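# Flip the grey finned box onto its fins

## Task

Flip the grey finned box over in place so that it ends up resting flat on its fins with its feet pointing upward.

## Robot and tools

Robot: two arms, left_arm and right_arm, each ending in a two-finger parallel gripper. The fingers point along the gripper's +z axis and close along its y axis. end_effector_position is the spot between the finger pads, roughly 1 cm back from the tips. Cameras: cam_head_left, cam_head_right, cam_high, cam_low (fixed), and cam_left_wrist, cam_right_wrist (carried on the wrists). All images are 672x504.

Frames. Scene frame: origin at table-top height, halfway between the two nominal arm bases; +z up, +x out across the table, +y toward left_arm. Image left and right do not match arm names. Actual base positions: left_arm at (+0.026, +0.257, +0.013) m, right_arm at (+0.001, -0.338, +0.037) m, each yawed slightly. Each arm reports its hand position (m), orientation (quat wxyz), Hand target and velocities in its own base frame. Fixed cameras and the table use the scene frame. Reported hand poses may be off by a few cm, more when the arm reaches far.

execute_actions(actions, cameras). actions is a list of actions. Each action is a list of up to 15 rows, one row per 1/30 s step; if fewer than 15 rows are given, the final row repeats. Every row is a single list of 14 numbers in [-1, 1] covering both arms: left_arm dx, dy, dz, rx, ry, rz, opening, then right_arm in the same order. dx to rz are offsets, not poses: they are measured from that arm's Hand target as it was when the action began, along that arm's base axes, and every row counts from that same start. 1.0 equals 0.6 m for dx/dy/dz and 180 degrees for rx/ry/rz, where rx, ry, rz form one rotation vector about the Hand target position. Sending the same offset twice moves the arm twice. Six zeros re-command the current Hand target. Opening is absolute: +1 fully open (0.094 m), -1 shut. Images come back only for an empty actions list or when cameras names them (["all"] for all).

move(target, speed, blend, opening_speed, grip_force, blocking, cameras). target is either one 14-number row laid out as above, or a list of up to 15 such rows. Every row is an offset from the same starting Hand targets, not from the previous row, on the 0.6 m / 180 degree scale. The grippers follow straight paths, all finishing together, lasting at least 0.5 s and cut off at 10 s. speed: m/s, 0.002 to 4.3, default 0.25; turning is capped at twice that in rad/s; one value, or one per target. blend: corner rounding radius in m, default 0 (stop at each target). opening_speed: rate of change of the opening, per second on the -1..+1 scale, at least 0.2; use it for gentle closing. grip_force: newtons per pad, 10 to 50, one value or one per arm; it persists, and lower values close slowly. blocking=false returns after about 0.5 s while motion continues. Paths ignore obstacles and the other arm, grippers lag and overshoot more at high speed, and passing near an arm's own base can flip its shoulder, so route around it. The result adds a move: line giving the ending (done, off_target, moving, held, fault) and limits (paced = pose clipped, held = steps withheld). done means at rest within 10 mm and 2 degrees; it says nothing about contact.

wait(seconds): 0 to 10 s, arms keep their last command. stop(): brakes a running move. zoom_image(camera, region): region [x0, y0, x1, y1] in pixels of that camera's latest image, at most 504 by 504. read_manual(section): licence texts only. finished_scene(scene): scene is 1 or 2; irreversible, and the goal must persist with the robot released.

Control notes. Each step the commanded orientation is limited to 40 degrees from the measured one. Grippers often stop a few cm short of the Hand target from friction or load; waiting does not help, so resend (zeros) or add the missing offset. To stop pressing against something, command the target back past the gripper. A gripper's opening number is a command each call; resend the current value to keep it.

Result lines: end_effector_position and quat, Hand target, Tool commands, grip_measured (measured opening on the -1..+1 scale; reads slightly wide when empty and a bit narrow under full squeeze), grip_effort_nm (motor effort, negative = closing; not a pad force), Joint positions (last number = opening in m), Joint torques (include gravity; numbers 3 and 4 wrap at ±28 N m), Joint velocities (may say within noise or be omitted). MOTOR HOT appears at 85 °C; at 100 °C an OVER-TEMPERATURE FAULT drops that arm for 30 to 60 s or more. Holding loads, stretched arms and pushing at unreachable poses heat motors.

Avoid: letting the box or anything fall or leave the table, releasing a moving part, fast or hard impacts, hitting fixed or heavy items, any contact or squeeze between the two arms (including one gripper closing on the other's fingers), and arm stops. Loose objects may occasionally be nudged by the scene. Slower, smooth, low-effort motion is preferred but total time counts.

Each tool is called as name(argument=value, ...), one argument or row to a line, values as JSON.

## Session

execute_actions(
  actions=[],
)

Scene clock: 0.00 s.
left_arm: end_effector_position=(+0.1935, +0.1162, +0.2045) grip_measured=+1.000 grip_effort_nm=n/a end_effector_quat_wxyz=(+0.168, +0.348, +0.922, -0.036) | right_arm: end_effector_position=(+0.3782, +0.0839, +0.3232) grip_measured=+1.000 grip_effort_nm=n/a end_effector_quat_wxyz=(+0.361, -0.079, +0.896, +0.245)
Joint positions: left_arm=[0.802 0.841 0.799 -1.459 0.338 1.512 0.094] | right_arm=[-0.008 0.898 0.937 -0.836 -0.525 0.036 0.094]
Joint velocities: within noise
Joint torques (N m): no reading
Heat: left arm: hottest elbow 33 °C; right arm: hottest waist 32 °C.
Hand target: left_arm +0.1971, +0.1200, +0.2124; +0.172, +0.350, +0.921, -0.027 | right_arm +0.3828, +0.0838, +0.3395; +0.376, -0.083, +0.890, +0.244
Tool commands: left_gripper/opening=+1.0 right_gripper/opening=+1.0

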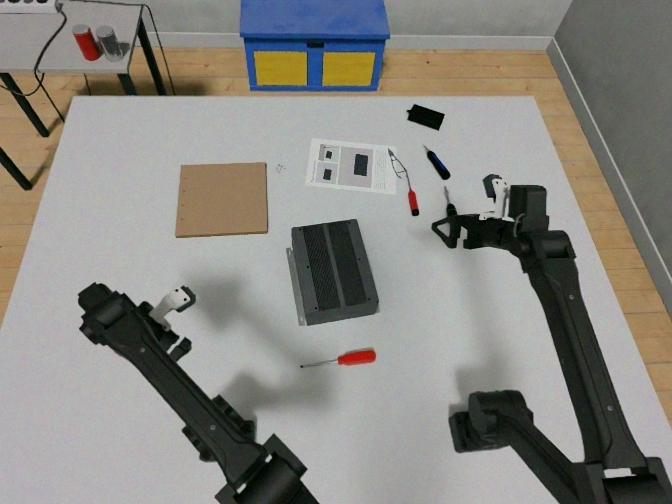

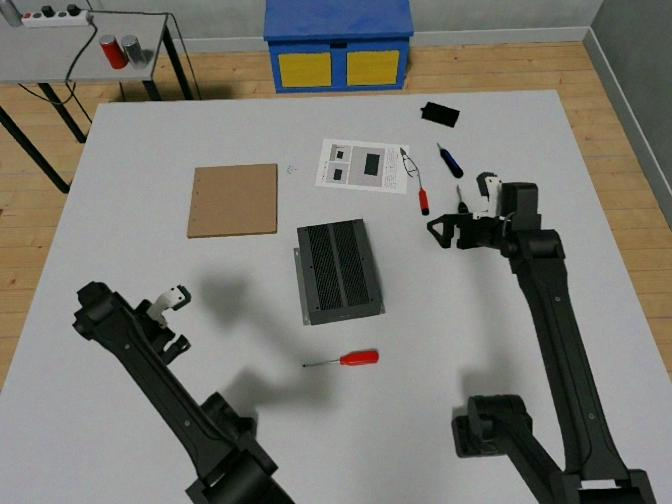

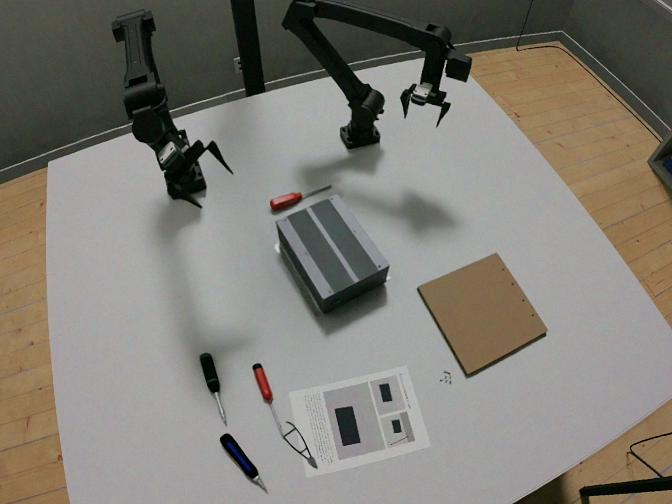

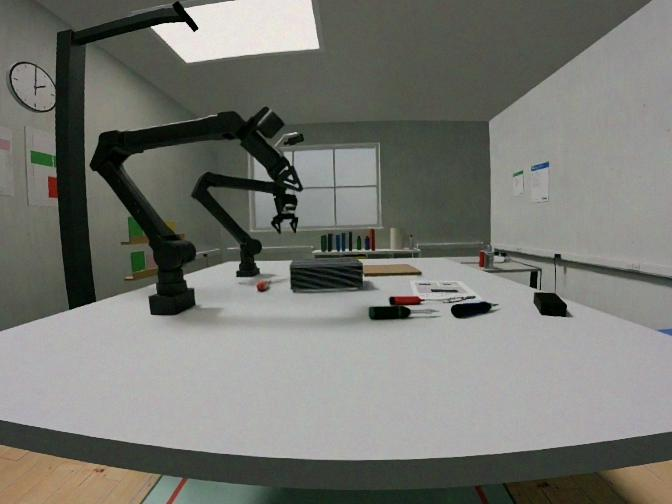

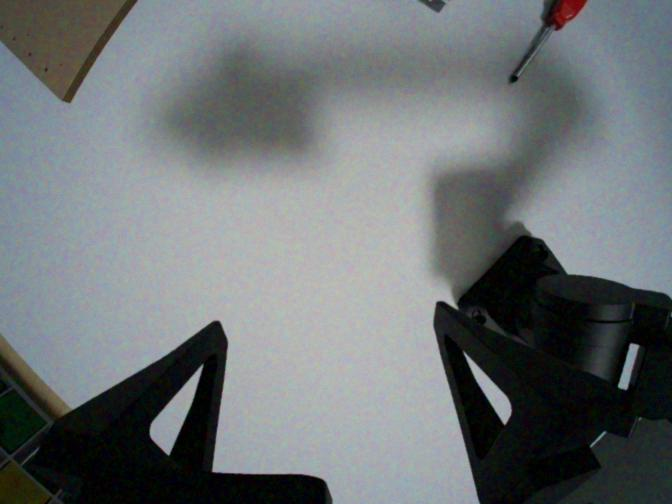

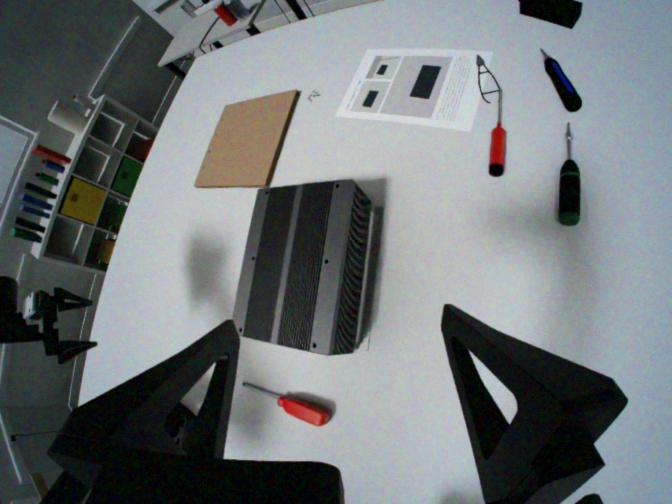

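zoom_image(
  camera="cam_high",
  region=[230, 160, 440, 330],
)

zoom_image(
  camera="cam_head_right",
  region=[270, 200, 410, 380],
)

zoom_image(
  camera="cam_low",
  region=[200, 200, 480, 340],
)

zoom_image(
  camera="cam_right_wrist",
  region=[200, 150, 420, 380],
)

Scaled by 2.400.

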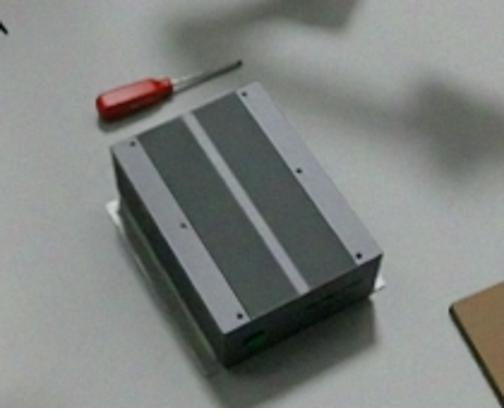

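Scaled by 2.800.

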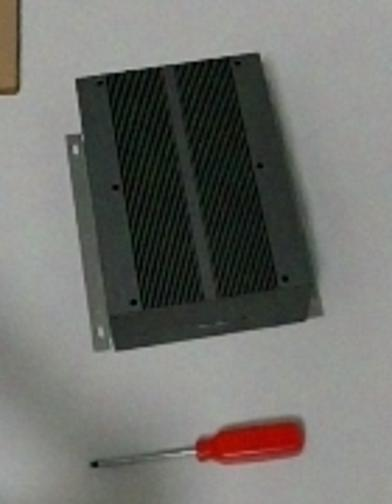

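Scaled by 1.800.

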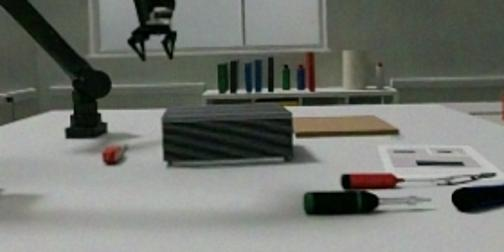

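Scaled by 2.191 from the camera's 672x504 image, which has a finer 960x720 frame.

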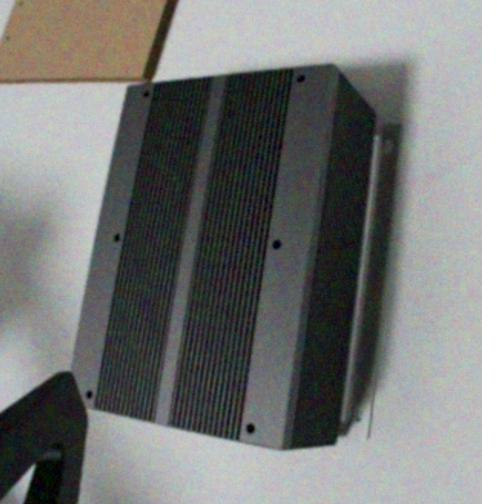

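move(
  target=[0,0,0,0,0,0,1, -0.088,-0.0563,-0.4825,-0.020,-0.1644,0.1912,1],
  cameras=["cam_right_wrist","cam_high"],
)

Scene clock: 80.00 s.
left_arm: end_effector_position=(+0.1935, +0.1162, +0.2045) grip_measured=+1.000 grip_effort_nm=0.02 end_effector_quat_wxyz=(+0.168, +0.348, +0.922, -0.036) | right_arm: end_effector_position=(+0.3183, +0.0583, +0.0460) grip_measured=+1.000 grip_effort_nm=-0.01 end_effector_quat_wxyz=(+0.490, -0.409, +0.712, +0.295)
Joint positions: left_arm=[0.802 0.841 0.799 -1.459 0.338 1.512 0.094] | right_arm=[-0.337 1.466 0.365 -0.041 -1.179 -1.091 0.094]
Joint torques (N m): left_arm=[-0.79 -1.03 10.19 0.73 0.38 -0.2] | right_arm=[-1.85 -4.6 6.15 0.64 -0.81 -0.18]
Heat: left arm: hottest elbow 39 °C; right arm: hottest elbow 44 °C.
Hand target: left_arm +0.1971, +0.1200, +0.2124; +0.172, +0.350, +0.921, -0.027 | right_arm +0.3299, +0.0501, +0.0499; +0.497, -0.410, +0.710, +0.287
Off the commanded pose: left_arm 0.010 m, 1 deg | right_arm 0.015 m, 1 deg.
move: off_target (right_arm)
Images, in order (width x height): cam_high 672x504, cam_right_wrist 672x504.

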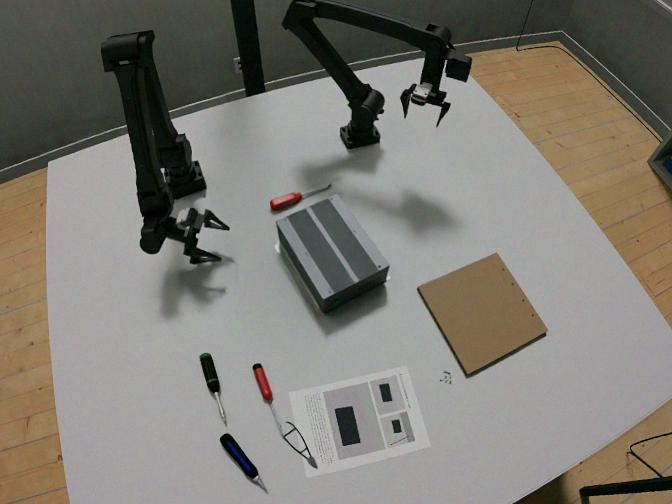

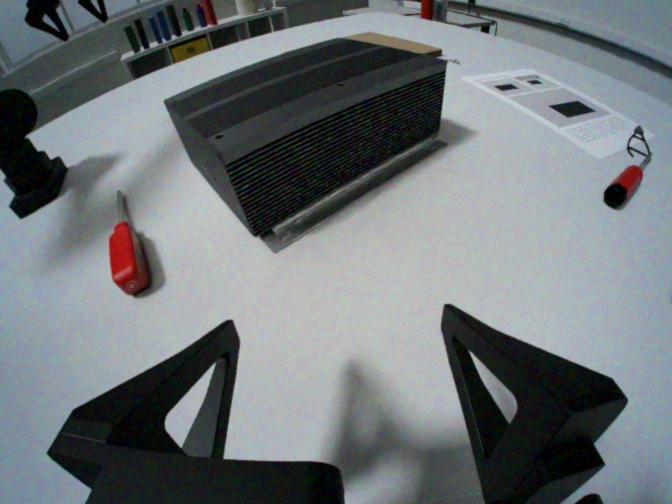

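zoom_image(
  camera="cam_right_wrist",
  region=[150, 30, 350, 270],
)

zoom_image(
  camera="cam_right_wrist",
  region=[300, 30, 480, 210],
)

Scaled by 2.100 from the camera's 672x504 image, which has a finer 960x720 frame.

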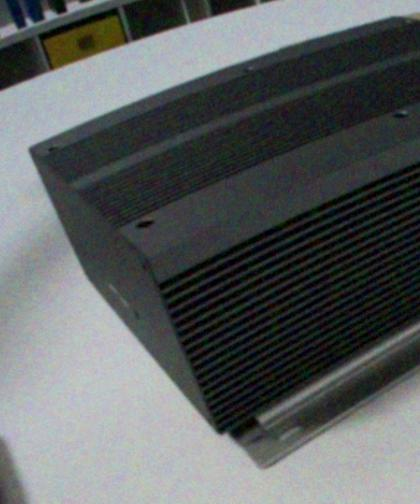

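Scaled by 2.800 from the camera's 672x504 image, which has a finer 960x720 frame.

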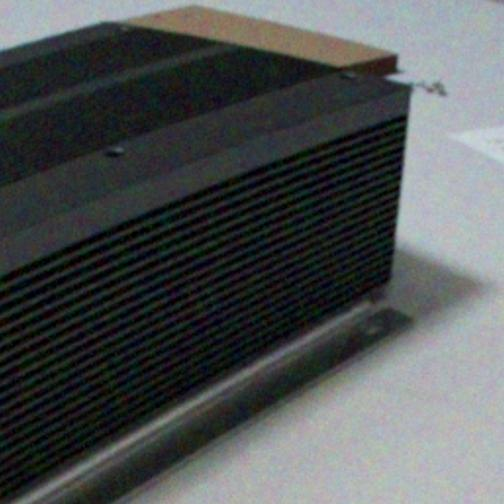

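move(
  target=[
    [0.048,-0.281,-0.126,-0.209,-0.1448,-0.1093,1,-0.1,0.05,0.2833,0,0,0,1],
    [0.048,-0.281,-0.126,-0.209,-0.1448,-0.1093,1,-0.1333,0.3667,0.25,-0.3778,-0.2363,0.0045,1],
  ],
  blend=[0.03,0],
  cameras=["cam_right_wrist","cam_left_wrist","cam_head_right"],
)

Scene clock: 380.37 s.
left_arm: end_effector_position=(+0.2261, -0.0460, +0.1394) grip_measured=+1.000 grip_effort_nm=0.02 end_effector_quat_wxyz=(+0.468, +0.424, +0.730, -0.262) | right_arm: end_effector_position=(+0.2447, +0.2508, +0.1749) grip_measured=+1.000 grip_effort_nm=-0.01 end_effector_quat_wxyz=(-0.372, +0.696, -0.531, +0.309)
Joint positions: left_arm=[0.553 0.895 0.4 -1.116 1.132 1.63 0.094] | right_arm=[1.138 0.889 0.495 -0.406 0.734 -1.01 0.094]
Joint torques (N m): left_arm=[-1.67 0.32 7.1 0.91 0.85 -0.34] | right_arm=[0.38 -2.2 11.89 2.35 0.39 -0.07]
Heat: left arm: hottest elbow 43 °C; right arm: hottest elbow 38 °C.
Hand target: left_arm +0.2259, -0.0486, +0.1367; +0.465, +0.421, +0.731, -0.269 | right_arm +0.2499, +0.2701, +0.1998; -0.397, +0.687, -0.527, +0.305
Off the commanded pose: left_arm 0.004 m, 1 deg | right_arm 0.032 m, 3 deg.
move: off_target (right_arm)
Images, in order (width x height): cam_head_right 672x504, cam_left_wrist 672x504, cam_right_wrist 672x504.

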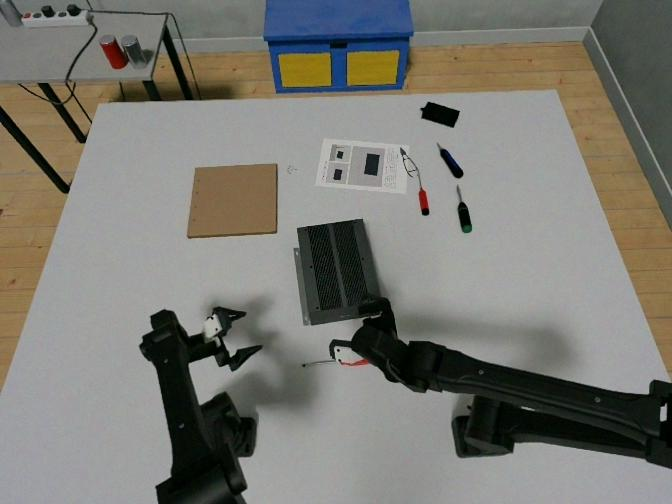

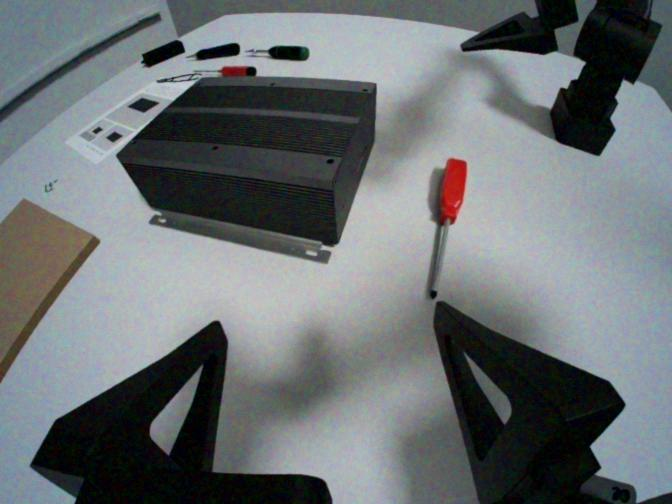

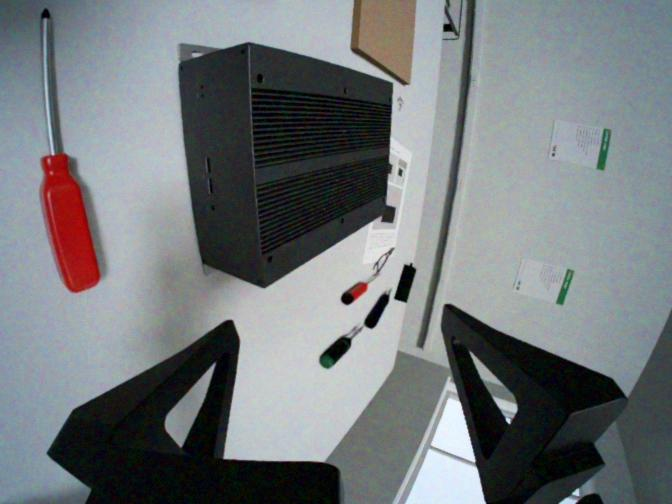

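zoom_image(
  camera="cam_left_wrist",
  region=[280, 120, 420, 280],
)

zoom_image(
  camera="cam_right_wrist",
  region=[160, 30, 300, 300],
)

Scaled by 3.150 from the camera's 672x504 image, which has a finer 960x720 frame.

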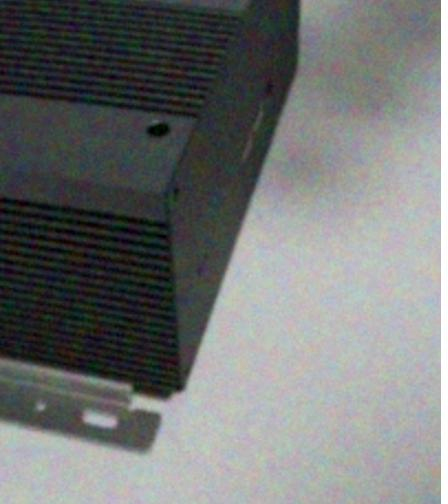

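Scaled by 1.867 from the camera's 672x504 image, which has a finer 960x720 frame.

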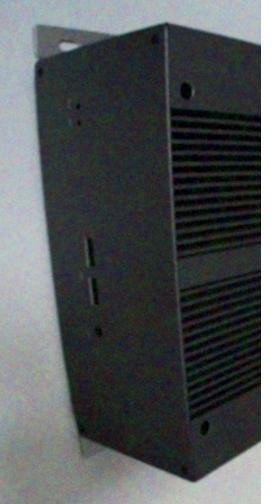

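move(
  target=[0,0,0,0,0,0,1,0.0793,0.0625,-0.208,-0.0119,0.0546,-0.0277,1],
  speed=0.12,
  cameras=["cam_right_wrist","cam_left_wrist"],
)

Scene clock: 507.63 s.
left_arm: end_effector_position=(+0.2261, -0.0460, +0.1394) grip_measured=+1.000 grip_effort_nm=0.02 end_effector_quat_wxyz=(+0.468, +0.424, +0.730, -0.262) | right_arm: end_effector_position=(+0.2831, +0.2937, +0.0622) grip_measured=+1.000 grip_effort_nm=-0.01 end_effector_quat_wxyz=(-0.304, +0.710, -0.573, +0.276)
Joint positions: left_arm=[0.553 0.895 0.4 -1.116 1.132 1.63 0.094] | right_arm=[1.058 1.358 0.548 -0.15 0.628 -0.929 0.094]
Joint torques (N m): left_arm=[-1.61 0.38 7.08 0.94 0.84 -0.33] | right_arm=[-1.85 -5.77 9.07 2.1 0.16 0.17]
Heat: left arm: hottest elbow 39 °C; right arm: hottest elbow 50 °C.
Hand target: left_arm +0.2259, -0.0486, +0.1367; +0.465, +0.421, +0.731, -0.269 | right_arm +0.2975, +0.3077, +0.0752; -0.324, +0.694, -0.583, +0.271
Off the commanded pose: left_arm 0.004 m, 1 deg | right_arm 0.024 m, 3 deg.
move: off_target (right_arm)
Images, in order (width x height): cam_left_wrist 672x504, cam_right_wrist 672x504.

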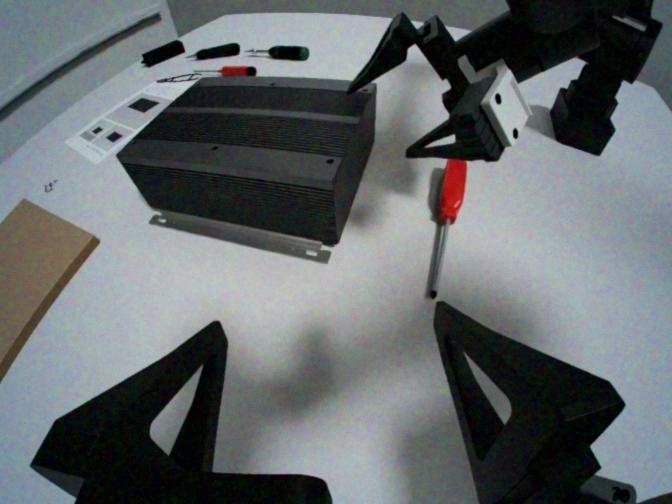

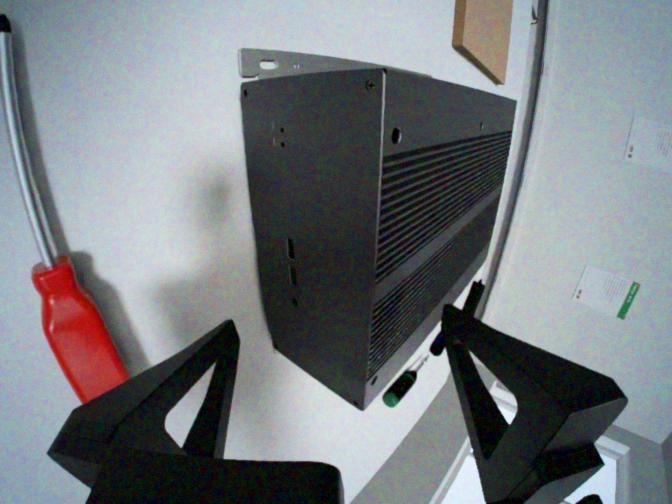

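zoom_image(
  camera="cam_right_wrist",
  region=[220, 40, 420, 240],
)

zoom_image(
  camera="cam_right_wrist",
  region=[200, 240, 400, 440],
)

zoom_image(
  camera="cam_left_wrist",
  region=[300, 0, 540, 280],
)

Scaled by 2.520 from the camera's 672x504 image, which has a finer 960x720 frame.

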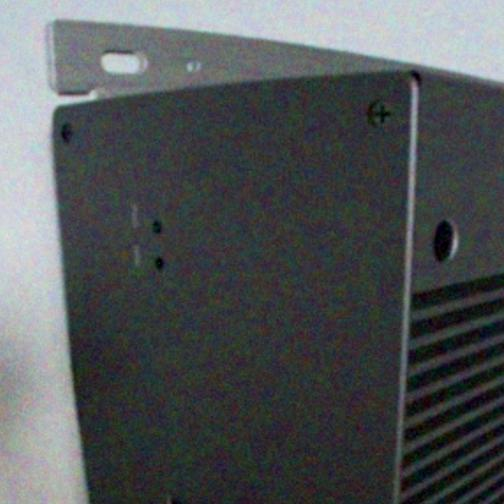

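Scaled by 2.520 from the camera's 672x504 image, which has a finer 960x720 frame.

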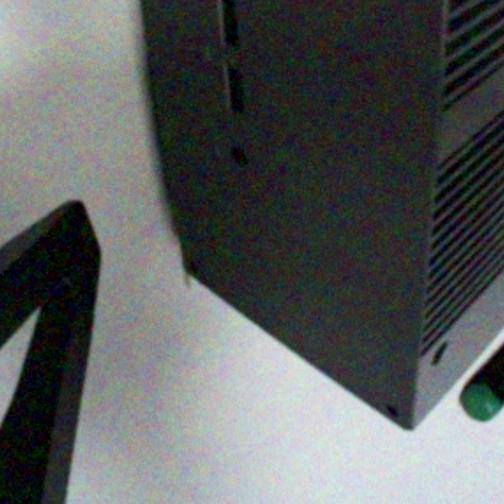

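Scaled by 1.800 from the camera's 672x504 image, which has a finer 960x720 frame.

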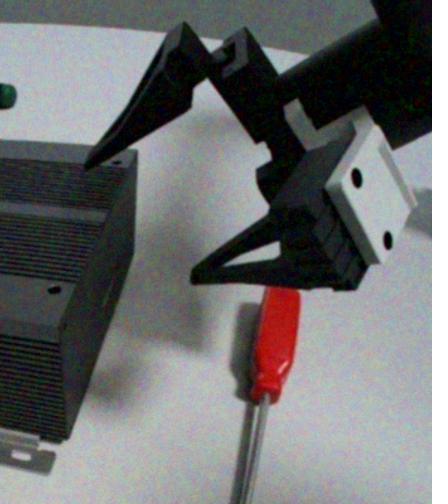

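move(
  target=[0,0,0,0,0,0,1,-0.0162,-0.0017,-0.0275,0.014,-0.0793,0,1],
  speed=0.08,
  cameras=["cam_right_wrist","cam_left_wrist"],
)

Scene clock: 648.00 s.
left_arm: end_effector_position=(+0.2261, -0.0460, +0.1394) grip_measured=+1.000 grip_effort_nm=0.02 end_effector_quat_wxyz=(+0.468, +0.424, +0.730, -0.262) | right_arm: end_effector_position=(+0.2913, +0.3017, +0.0598) grip_measured=+1.000 grip_effort_nm=-0.01 end_effector_quat_wxyz=(-0.405, +0.644, -0.551, +0.343)
Joint positions: left_arm=[0.553 0.895 0.4 -1.116 1.132 1.63 0.094] | right_arm=[1.113 1.491 0.448 0.347 0.823 -1.016 0.094]
Joint torques (N m): left_arm=[-1.61 0.38 7.09 0.92 0.84 -0.33] | right_arm=[0.62 -6.12 4.81 2.37 0.4 0.01]
Heat: left arm: hottest elbow 39 °C; right arm: hottest elbow 42 °C.
Hand target: left_arm +0.2259, -0.0486, +0.1367; +0.465, +0.421, +0.731, -0.269 | right_arm +0.2878, +0.3066, +0.0586; -0.409, +0.648, -0.544, +0.343
Off the commanded pose: left_arm 0.004 m, 1 deg | right_arm 0.006 m, 1 deg.
move: done
Images, in order (width x height): cam_left_wrist 672x504, cam_right_wrist 672x504.

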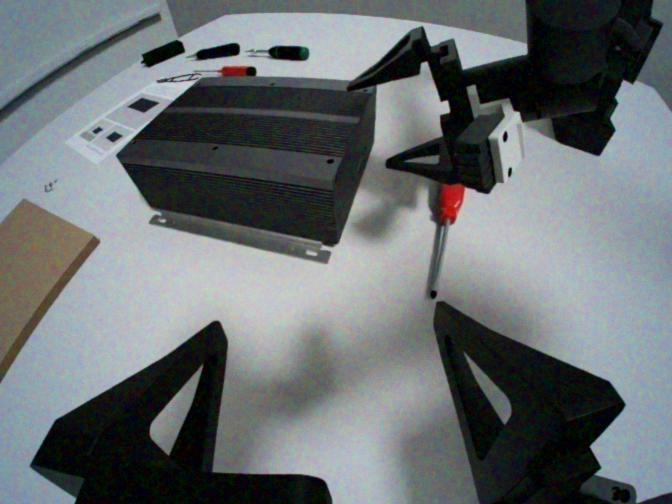

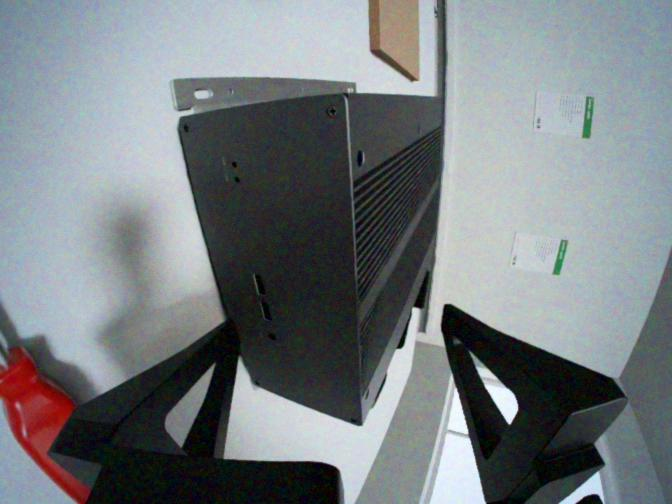

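move(
  target=[0,0,0,0,0,0,1,-0.0317,-0.0083,-0.03,0,0,0,1],
  speed=0.06,
  cameras=[],
)

Scene clock: 661.17 s.
left_arm: end_effector_position=(+0.2261, -0.0460, +0.1394) grip_measured=+1.000 grip_effort_nm=0.02 end_effector_quat_wxyz=(+0.468, +0.424, +0.730, -0.262) | right_arm: end_effector_position=(+0.2722, +0.2970, +0.0415) grip_measured=+1.000 grip_effort_nm=-0.01 end_effector_quat_wxyz=(-0.402, +0.649, -0.545, +0.347)
Joint positions: left_arm=[0.553 0.895 0.4 -1.116 1.132 1.63 0.094] | right_arm=[1.164 1.534 0.411 0.388 0.861 -0.985 0.094]
Joint torques (N m): left_arm=[-1.79 0.32 7.12 0.88 0.84 -0.34] | right_arm=[0.26 -6.3 4.36 2.26 0.51 0.19]
Heat: left arm: hottest elbow 39 °C; right arm: hottest elbow 41 °C.
Hand target: left_arm +0.2259, -0.0486, +0.1367; +0.465, +0.421, +0.731, -0.269 | right_arm +0.2688, +0.3017, +0.0406; -0.409, +0.648, -0.544, +0.343
Off the commanded pose: left_arm 0.004 m, 1 deg | right_arm 0.006 m, 1 deg.
move: done
No camera images: "cameras" was empty.

move(
  target=[0,0,0,0,0,0,1,0.07,0.0083,-0.0308,0,0,0,1],
  speed=0.05,
  cameras=["cam_right_wrist","cam_left_wrist"],
)

zoom_image(
  camera="cam_left_wrist",
  region=[320, 80, 520, 240],
)

zoom_image(
  camera="cam_right_wrist",
  region=[120, 200, 380, 504],
)

Scene clock: 672.73 s.
left_arm: end_effector_position=(+0.2261, -0.0460, +0.1394) grip_measured=+1.000 grip_effort_nm=0.02 end_effector_quat_wxyz=(+0.468, +0.424, +0.730, -0.262) | right_arm: end_effector_position=(+0.3024, +0.3012, +0.0236) grip_measured=+1.000 grip_effort_nm=-0.01 end_effector_quat_wxyz=(-0.408, +0.648, -0.544, +0.342)
Joint positions: left_arm=[0.553 0.895 0.4 -1.116 1.132 1.63 0.094] | right_arm=[1.077 1.652 0.436 0.557 0.786 -1.068 0.094]
Joint torques (N m): left_arm=[-1.67 0.38 7.12 0.91 0.85 -0.33] | right_arm=[-1.2 -6.77 5.34 2.26 -0.18 -0.12]
Heat: left arm: hottest elbow 39 °C; right arm: hottest elbow 40 °C.
Hand target: left_arm +0.2259, -0.0486, +0.1367; +0.465, +0.421, +0.731, -0.269 | right_arm +0.3108, +0.3066, +0.0221; -0.409, +0.648, -0.544, +0.343
Off the commanded pose: left_arm 0.004 m, 1 deg | right_arm 0.010 m, 0 deg.
move: done
Images, in order (width x height): cam_left_wrist 672x504, cam_right_wrist 672x504.

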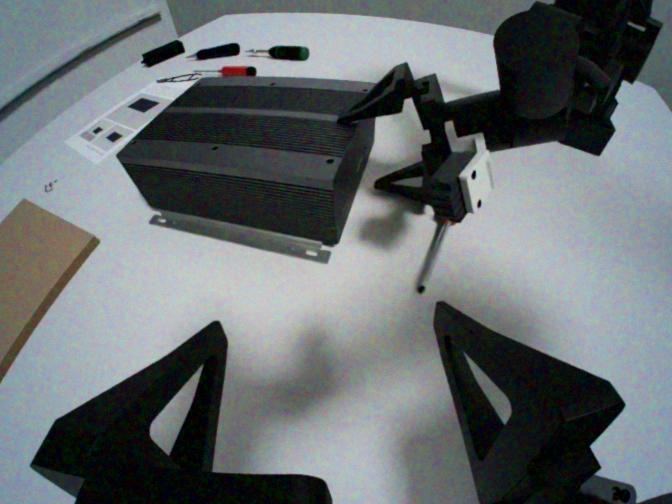

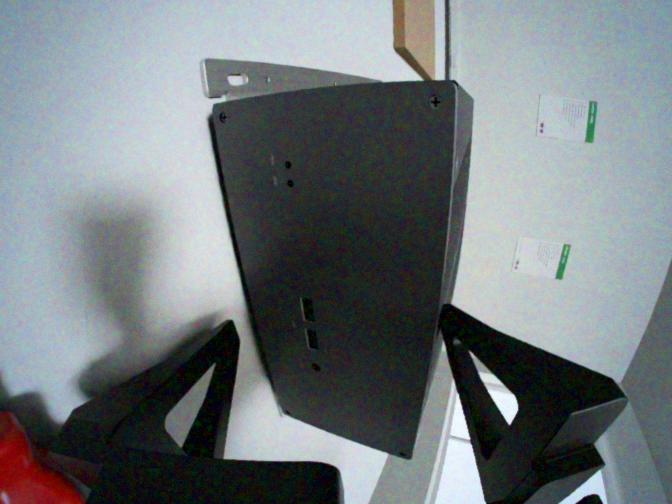

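Scaled by 2.520 from the camera's 672x504 image, which has a finer 960x720 frame.

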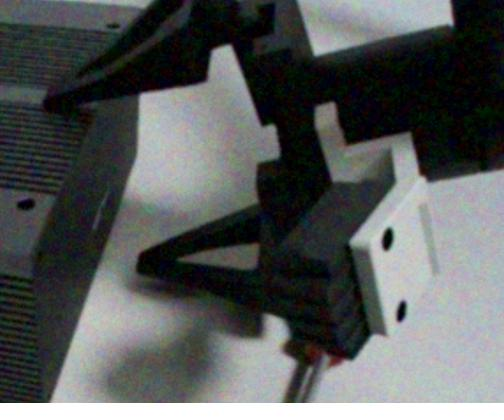

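Scaled by 1.658 from the camera's 672x504 image, which has a finer 960x720 frame.

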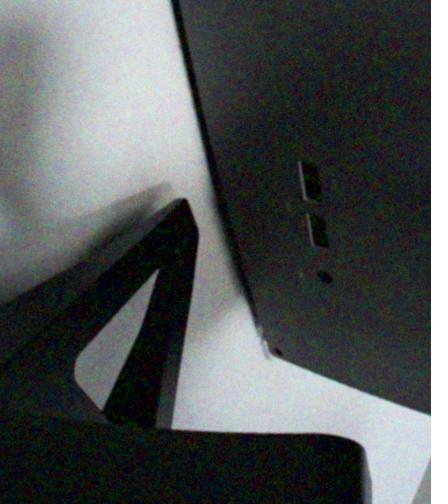

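move(
  target=[
    [0,0,0,0,0,0,1,-0.0333,0,0.2167,0,0,0,1],
    [0,0,0,0,0,0,1,0.182,-0.3,0.38,0,0,0,1],
  ],
  speed=[0.08,0.2],
  blend=[0.02,0],
  cameras=["cam_right_wrist","cam_left_wrist","cam_head_right","cam_high"],
)

Scene clock: 704.47 s.
left_arm: end_effector_position=(+0.2261, -0.0460, +0.1394) grip_measured=+1.000 grip_effort_nm=0.02 end_effector_quat_wxyz=(+0.468, +0.424, +0.730, -0.262) | right_arm: end_effector_position=(+0.4054, +0.1271, +0.2253) grip_measured=+1.000 grip_effort_nm=-0.01 end_effector_quat_wxyz=(-0.398, +0.657, -0.547, +0.332)
Joint positions: left_arm=[0.553 0.895 0.4 -1.116 1.132 1.63 0.094] | right_arm=[0.375 0.928 0.57 -0.131 0.172 -1.481 0.094]
Joint torques (N m): left_arm=[-1.73 0.21 7.09 0.92 0.84 -0.33] | right_arm=[-2.26 -2.55 12.19 1.78 -0.2 -0.03]
Heat: left arm: hottest elbow 39 °C; right arm: hottest elbow 39 °C.
Hand target: left_arm +0.2259, -0.0486, +0.1367; +0.465, +0.421, +0.731, -0.269 | right_arm +0.4200, +0.1266, +0.2502; -0.409, +0.648, -0.544, +0.343
Off the commanded pose: left_arm 0.004 m, 1 deg | right_arm 0.029 m, 2 deg.
move: off_target (right_arm)
Images, in order (width x height): cam_head_right 672x504, cam_high 672x504, cam_left_wrist 672x504, cam_right_wrist 672x504.

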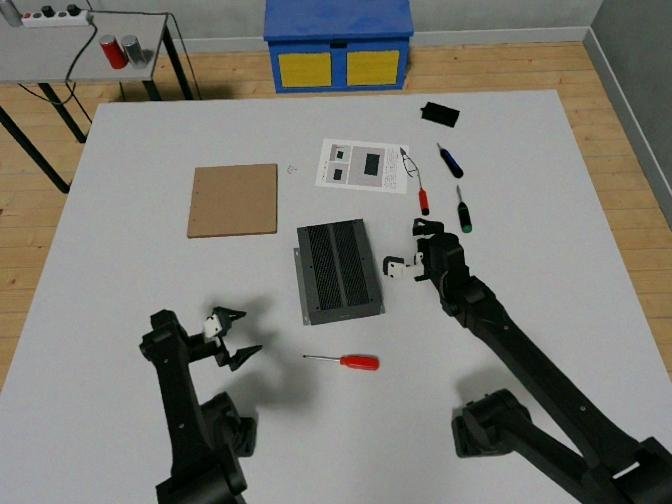

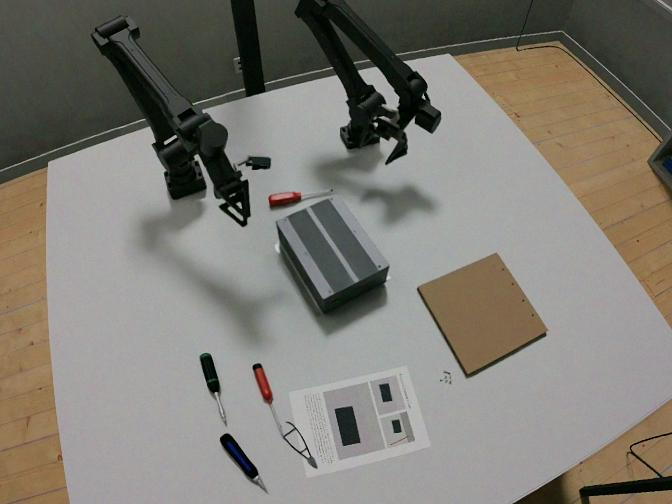

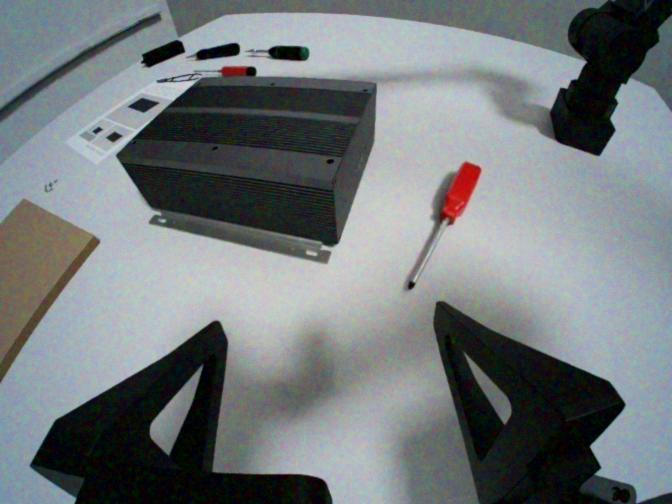

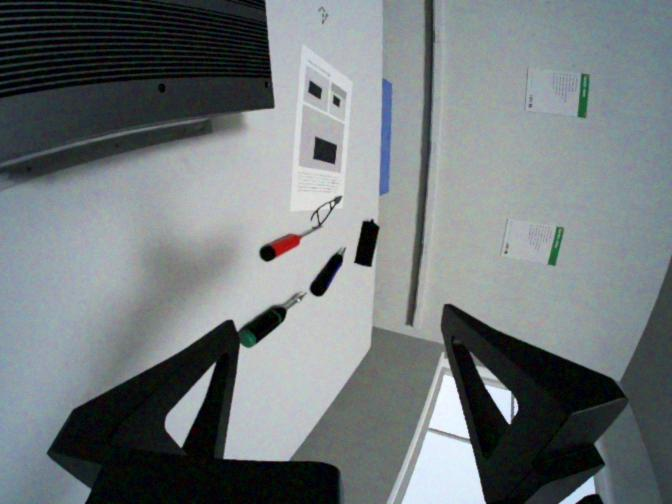

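move(
  target=[-0.0473,-0.4357,0.0222,0.3525,0.0941,-0.1489,0.3,0,0,0,0,0,0,1],
  cameras=["cam_left_wrist","cam_head_right"],
)

Scene clock: 732.30 s.
left_arm: end_effector_position=(+0.1915, -0.2970, +0.1418) grip_measured=+0.303 grip_effort_nm=-0.11 end_effector_quat_wxyz=(-0.006, +0.710, +0.704, -0.001) | right_arm: end_effector_position=(+0.4054, +0.1271, +0.2253) grip_measured=+1.000 grip_effort_nm=-0.01 end_effector_quat_wxyz=(-0.398, +0.657, -0.547, +0.332)
Joint positions: left_arm=[-0.995 1.324 0.992 -1.25 0.004 0.584 0.061] | right_arm=[0.375 0.928 0.57 -0.131 0.172 -1.481 0.094]
Joint torques (N m): left_arm=[-1.38 -6.3 11.41 0.2 -0.01 -0.35] | right_arm=[-1.85 -2.14 12.53 1.8 -0.17 0]
Heat: left arm: hottest elbow 39 °C; right arm: hottest elbow 42 °C.
Hand target: left_arm +0.1975, -0.3099, +0.1501; +0.000, +0.708, +0.707, +0.000 | right_arm +0.4200, +0.1266, +0.2502; -0.409, +0.648, -0.544, +0.343
Off the commanded pose: left_arm 0.017 m, 1 deg | right_arm 0.029 m, 2 deg.
move: off_target (left_arm, right_arm)
Images, in order (width x height): cam_head_right 672x504, cam_left_wrist 672x504.

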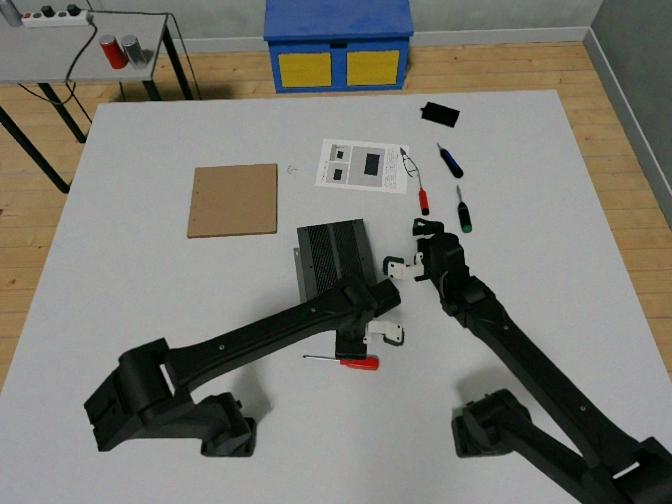

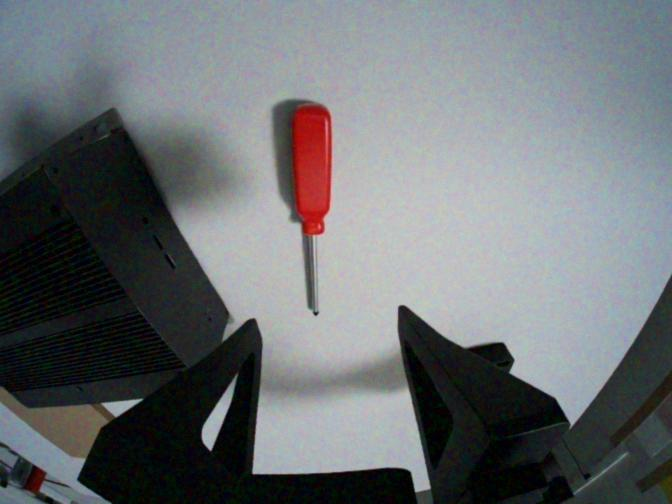

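move(
  target=[0.015,-0.0468,-0.1535,0,0,0,0.3,0,0,0,0,0,0,1],
  speed=0.15,
  cameras=["cam_left_wrist"],
)

Scene clock: 746.00 s.
left_arm: end_effector_position=(+0.2085, -0.3350, +0.0659) grip_measured=+0.303 grip_effort_nm=-0.11 end_effector_quat_wxyz=(+0.004, +0.709, +0.705, -0.003) | right_arm: end_effector_position=(+0.4054, +0.1271, +0.2253) grip_measured=+1.000 grip_effort_nm=-0.01 end_effector_quat_wxyz=(-0.398, +0.657, -0.547, +0.332)
Joint positions: left_arm=[-1.011 1.508 0.961 -1.013 0.004 0.564 0.061] | right_arm=[0.375 0.928 0.57 -0.131 0.172 -1.481 0.094]
Joint torques (N m): left_arm=[-1.73 -8.29 7.36 1.11 0 -0.34] | right_arm=[-1.44 -2.96 12.48 1.8 -0.16 -0.04]
Heat: left arm: hottest elbow 42 °C; right arm: hottest elbow 43 °C.
Hand target: left_arm +0.2064, -0.3382, +0.0581; +0.000, +0.708, +0.707, +0.000 | right_arm +0.4200, +0.1266, +0.2502; -0.409, +0.648, -0.544, +0.343
Off the commanded pose: left_arm 0.009 m, 1 deg | right_arm 0.029 m, 2 deg.
move: off_target (right_arm)
Images, in order (width x height): cam_left_wrist 672x504.

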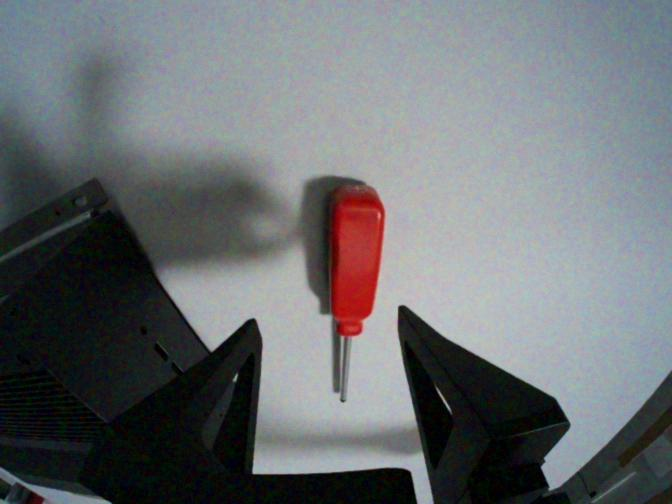

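move(
  target=[-0.0167,0.0083,-0.095,0,0,0,0.3,0,0,0,0,0,0,1],
  speed=0.1,
  cameras=["cam_left_wrist"],
)

Scene clock: 754.57 s.
left_arm: end_effector_position=(+0.2000, -0.3324, +0.0104) grip_measured=+0.303 grip_effort_nm=-0.11 end_effector_quat_wxyz=(+0.007, +0.709, +0.705, -0.003) | right_arm: end_effector_position=(+0.4054, +0.1271, +0.2253) grip_measured=+1.000 grip_effort_nm=-0.01 end_effector_quat_wxyz=(-0.398, +0.657, -0.547, +0.332)
Joint positions: left_arm=[-1.026 1.586 0.873 -0.843 0.004 0.549 0.061] | right_arm=[0.375 0.928 0.57 -0.131 0.172 -1.481 0.094]
Joint torques (N m): left_arm=[-1.61 -8.35 6.38 1.11 0 -0.33] | right_arm=[-1.49 -2.37 12.29 1.65 -0.18 -0.07]
Heat: left arm: hottest elbow 42 °C; right arm: hottest elbow 44 °C.
Hand target: left_arm +0.1964, -0.3331, +0.0010; +0.000, +0.708, +0.707, +0.000 | right_arm +0.4200, +0.1266, +0.2502; -0.409, +0.648, -0.544, +0.343
Off the commanded pose: left_arm 0.010 m, 1 deg | right_arm 0.029 m, 2 deg.
move: off_target (right_arm)
Images, in order (width x height): cam_left_wrist 672x504.

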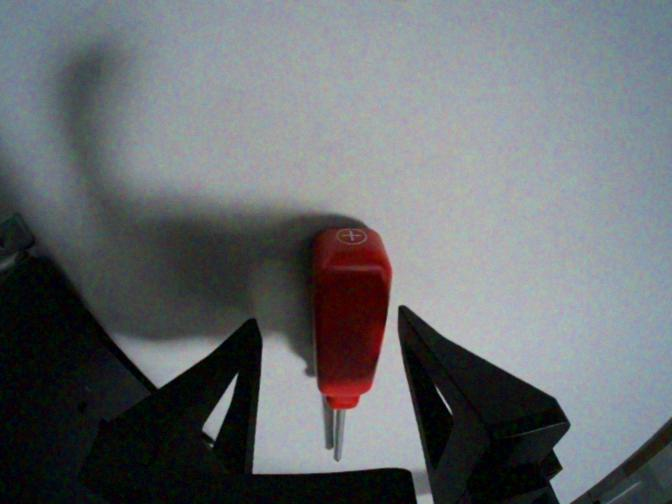

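move(
  target=[0,0,0,0,0,0,-0.55,0,0,0,0,0,0,1],
  opening_speed=0.5,
  cameras=["cam_left_wrist"],
)

Scene clock: 760.40 s.
left_arm: end_effector_position=(+0.1997, -0.3326, +0.0104) grip_measured=-0.405 grip_effort_nm=-0.99 end_effector_quat_wxyz=(+0.007, +0.709, +0.705, -0.003) | right_arm: end_effector_position=(+0.4054, +0.1271, +0.2253) grip_measured=+1.000 grip_effort_nm=-0.01 end_effector_quat_wxyz=(-0.398, +0.657, -0.547, +0.332)
Joint positions: left_arm=[-1.027 1.586 0.873 -0.843 0.004 0.548 0.028] | right_arm=[0.375 0.928 0.57 -0.131 0.172 -1.481 0.094]
Joint torques (N m): left_arm=[-1.49 -8.23 6.38 1.11 0 -0.32] | right_arm=[-2.02 -2.55 12.42 1.87 -0.12 0.01]
Heat: left arm: hottest elbow 41 °C; right arm: hottest elbow 45 °C.
Hand target: left_arm +0.1963, -0.3331, +0.0010; +0.000, +0.708, +0.707, +0.000 | right_arm +0.4200, +0.1266, +0.2502; -0.409, +0.648, -0.544, +0.343
Off the commanded pose: left_arm 0.010 m, 1 deg | right_arm 0.029 m, 2 deg.
move: off_target (right_arm)
Images, in order (width x height): cam_left_wrist 672x504.

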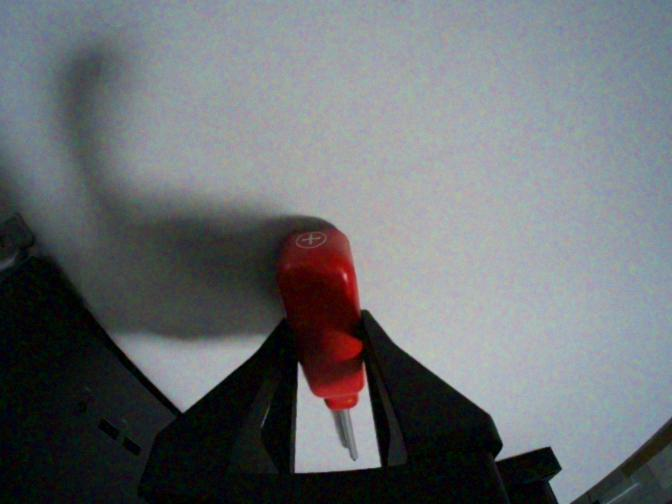

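move(
  target=[
    [0,0,0.2667,0,0,0,-0.55,0,0,0,0,0,0,1],
    [0.1395,0.4718,0.2833,0,0,0.17,-0.55,0,0,0,0,0,0,1],
    [0.0895,0.8052,0.2,0,0,0.333,-0.55,0,0,0,0,0,0,1],
  ],
  speed=0.25,
  blend=[0.03,0.05,0],
  cameras=["cam_left_wrist","cam_head_right"],
)

Scene clock: 781.70 s.
left_arm: end_effector_position=(+0.2455, +0.1452, +0.1214) grip_measured=-0.408 grip_effort_nm=-1.01 end_effector_quat_wxyz=(-0.003, +0.258, +0.966, -0.001) | right_arm: end_effector_position=(+0.4054, +0.1271, +0.2253) grip_measured=+1.000 grip_effort_nm=-0.01 end_effector_quat_wxyz=(-0.398, +0.657, -0.547, +0.332)
Joint positions: left_arm=[0.535 1.15 0.79 -1.216 -0.002 1.055 0.028] | right_arm=[0.375 0.928 0.57 -0.131 0.172 -1.481 0.094]
Joint torques (N m): left_arm=[-0.09 -3.6 8.81 0.96 0.26 -0.06] | right_arm=[-2.2 -2.96 12.45 1.92 -0.15 -0.03]
Heat: left arm: hottest elbow 40 °C; right arm: hottest elbow 46 °C.
Hand target: left_arm +0.2500, +0.1501, +0.1211; +0.000, +0.260, +0.966, +0.000 | right_arm +0.4200, +0.1266, +0.2502; -0.409, +0.648, -0.544, +0.343
Off the commanded pose: left_arm 0.007 m, 0 deg | right_arm 0.029 m, 2 deg.
move: off_target (right_arm)
Images, in order (width x height): cam_head_right 672x504, cam_left_wrist 672x504.

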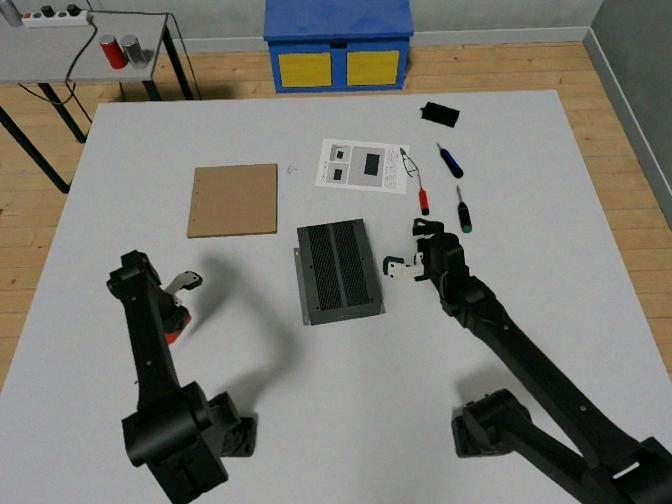

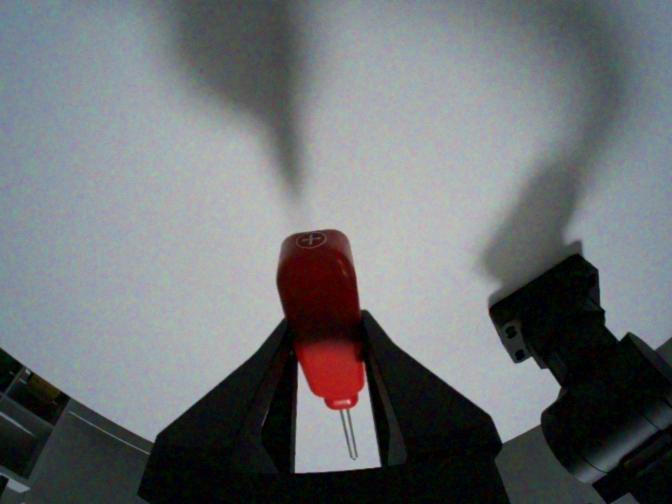

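move(
  target=[0,0,-0.19,0,0,0,-0.55,0,0,0,0,0,0,1],
  speed=0.1,
  cameras=["cam_left_wrist"],
)

Scene clock: 788.03 s.
left_arm: end_effector_position=(+0.2507, +0.1483, +0.0120) grip_measured=-0.408 grip_effort_nm=-1.01 end_effector_quat_wxyz=(+0.002, +0.258, +0.966, +0.003) | right_arm: end_effector_position=(+0.4054, +0.1271, +0.2253) grip_measured=+1.000 grip_effort_nm=-0.01 end_effector_quat_wxyz=(-0.398, +0.657, -0.547, +0.332)
Joint positions: left_arm=[0.535 1.35 0.619 -0.833 -0.002 1.056 0.028] | right_arm=[0.375 0.928 0.57 -0.131 0.172 -1.481 0.094]
Joint torques (N m): left_arm=[-0.15 -4.6 6.38 0.98 0.25 -0.06] | right_arm=[-1.61 -2.78 12.26 1.65 -0.14 -0.04]
Heat: left arm: hottest elbow 40 °C; right arm: hottest elbow 46 °C.
Hand target: left_arm +0.2499, +0.1499, +0.0069; +0.000, +0.260, +0.966, -0.001 | right_arm +0.4200, +0.1266, +0.2502; -0.409, +0.648, -0.544, +0.343
Off the commanded pose: left_arm 0.005 m, 1 deg | right_arm 0.029 m, 2 deg.
move: off_target (right_arm)
Images, in order (width x height): cam_left_wrist 672x504.

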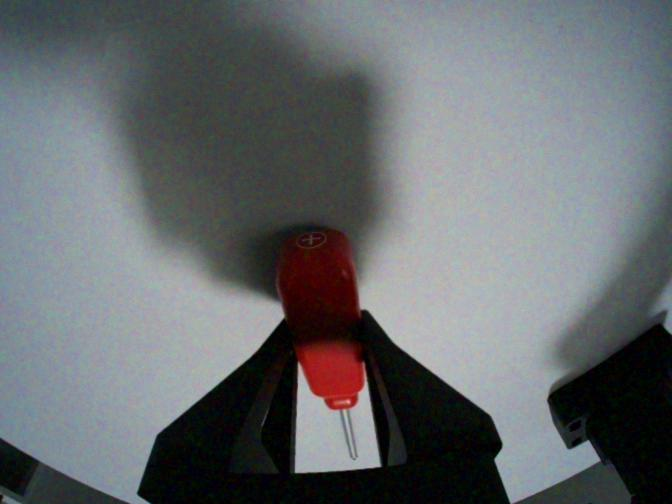

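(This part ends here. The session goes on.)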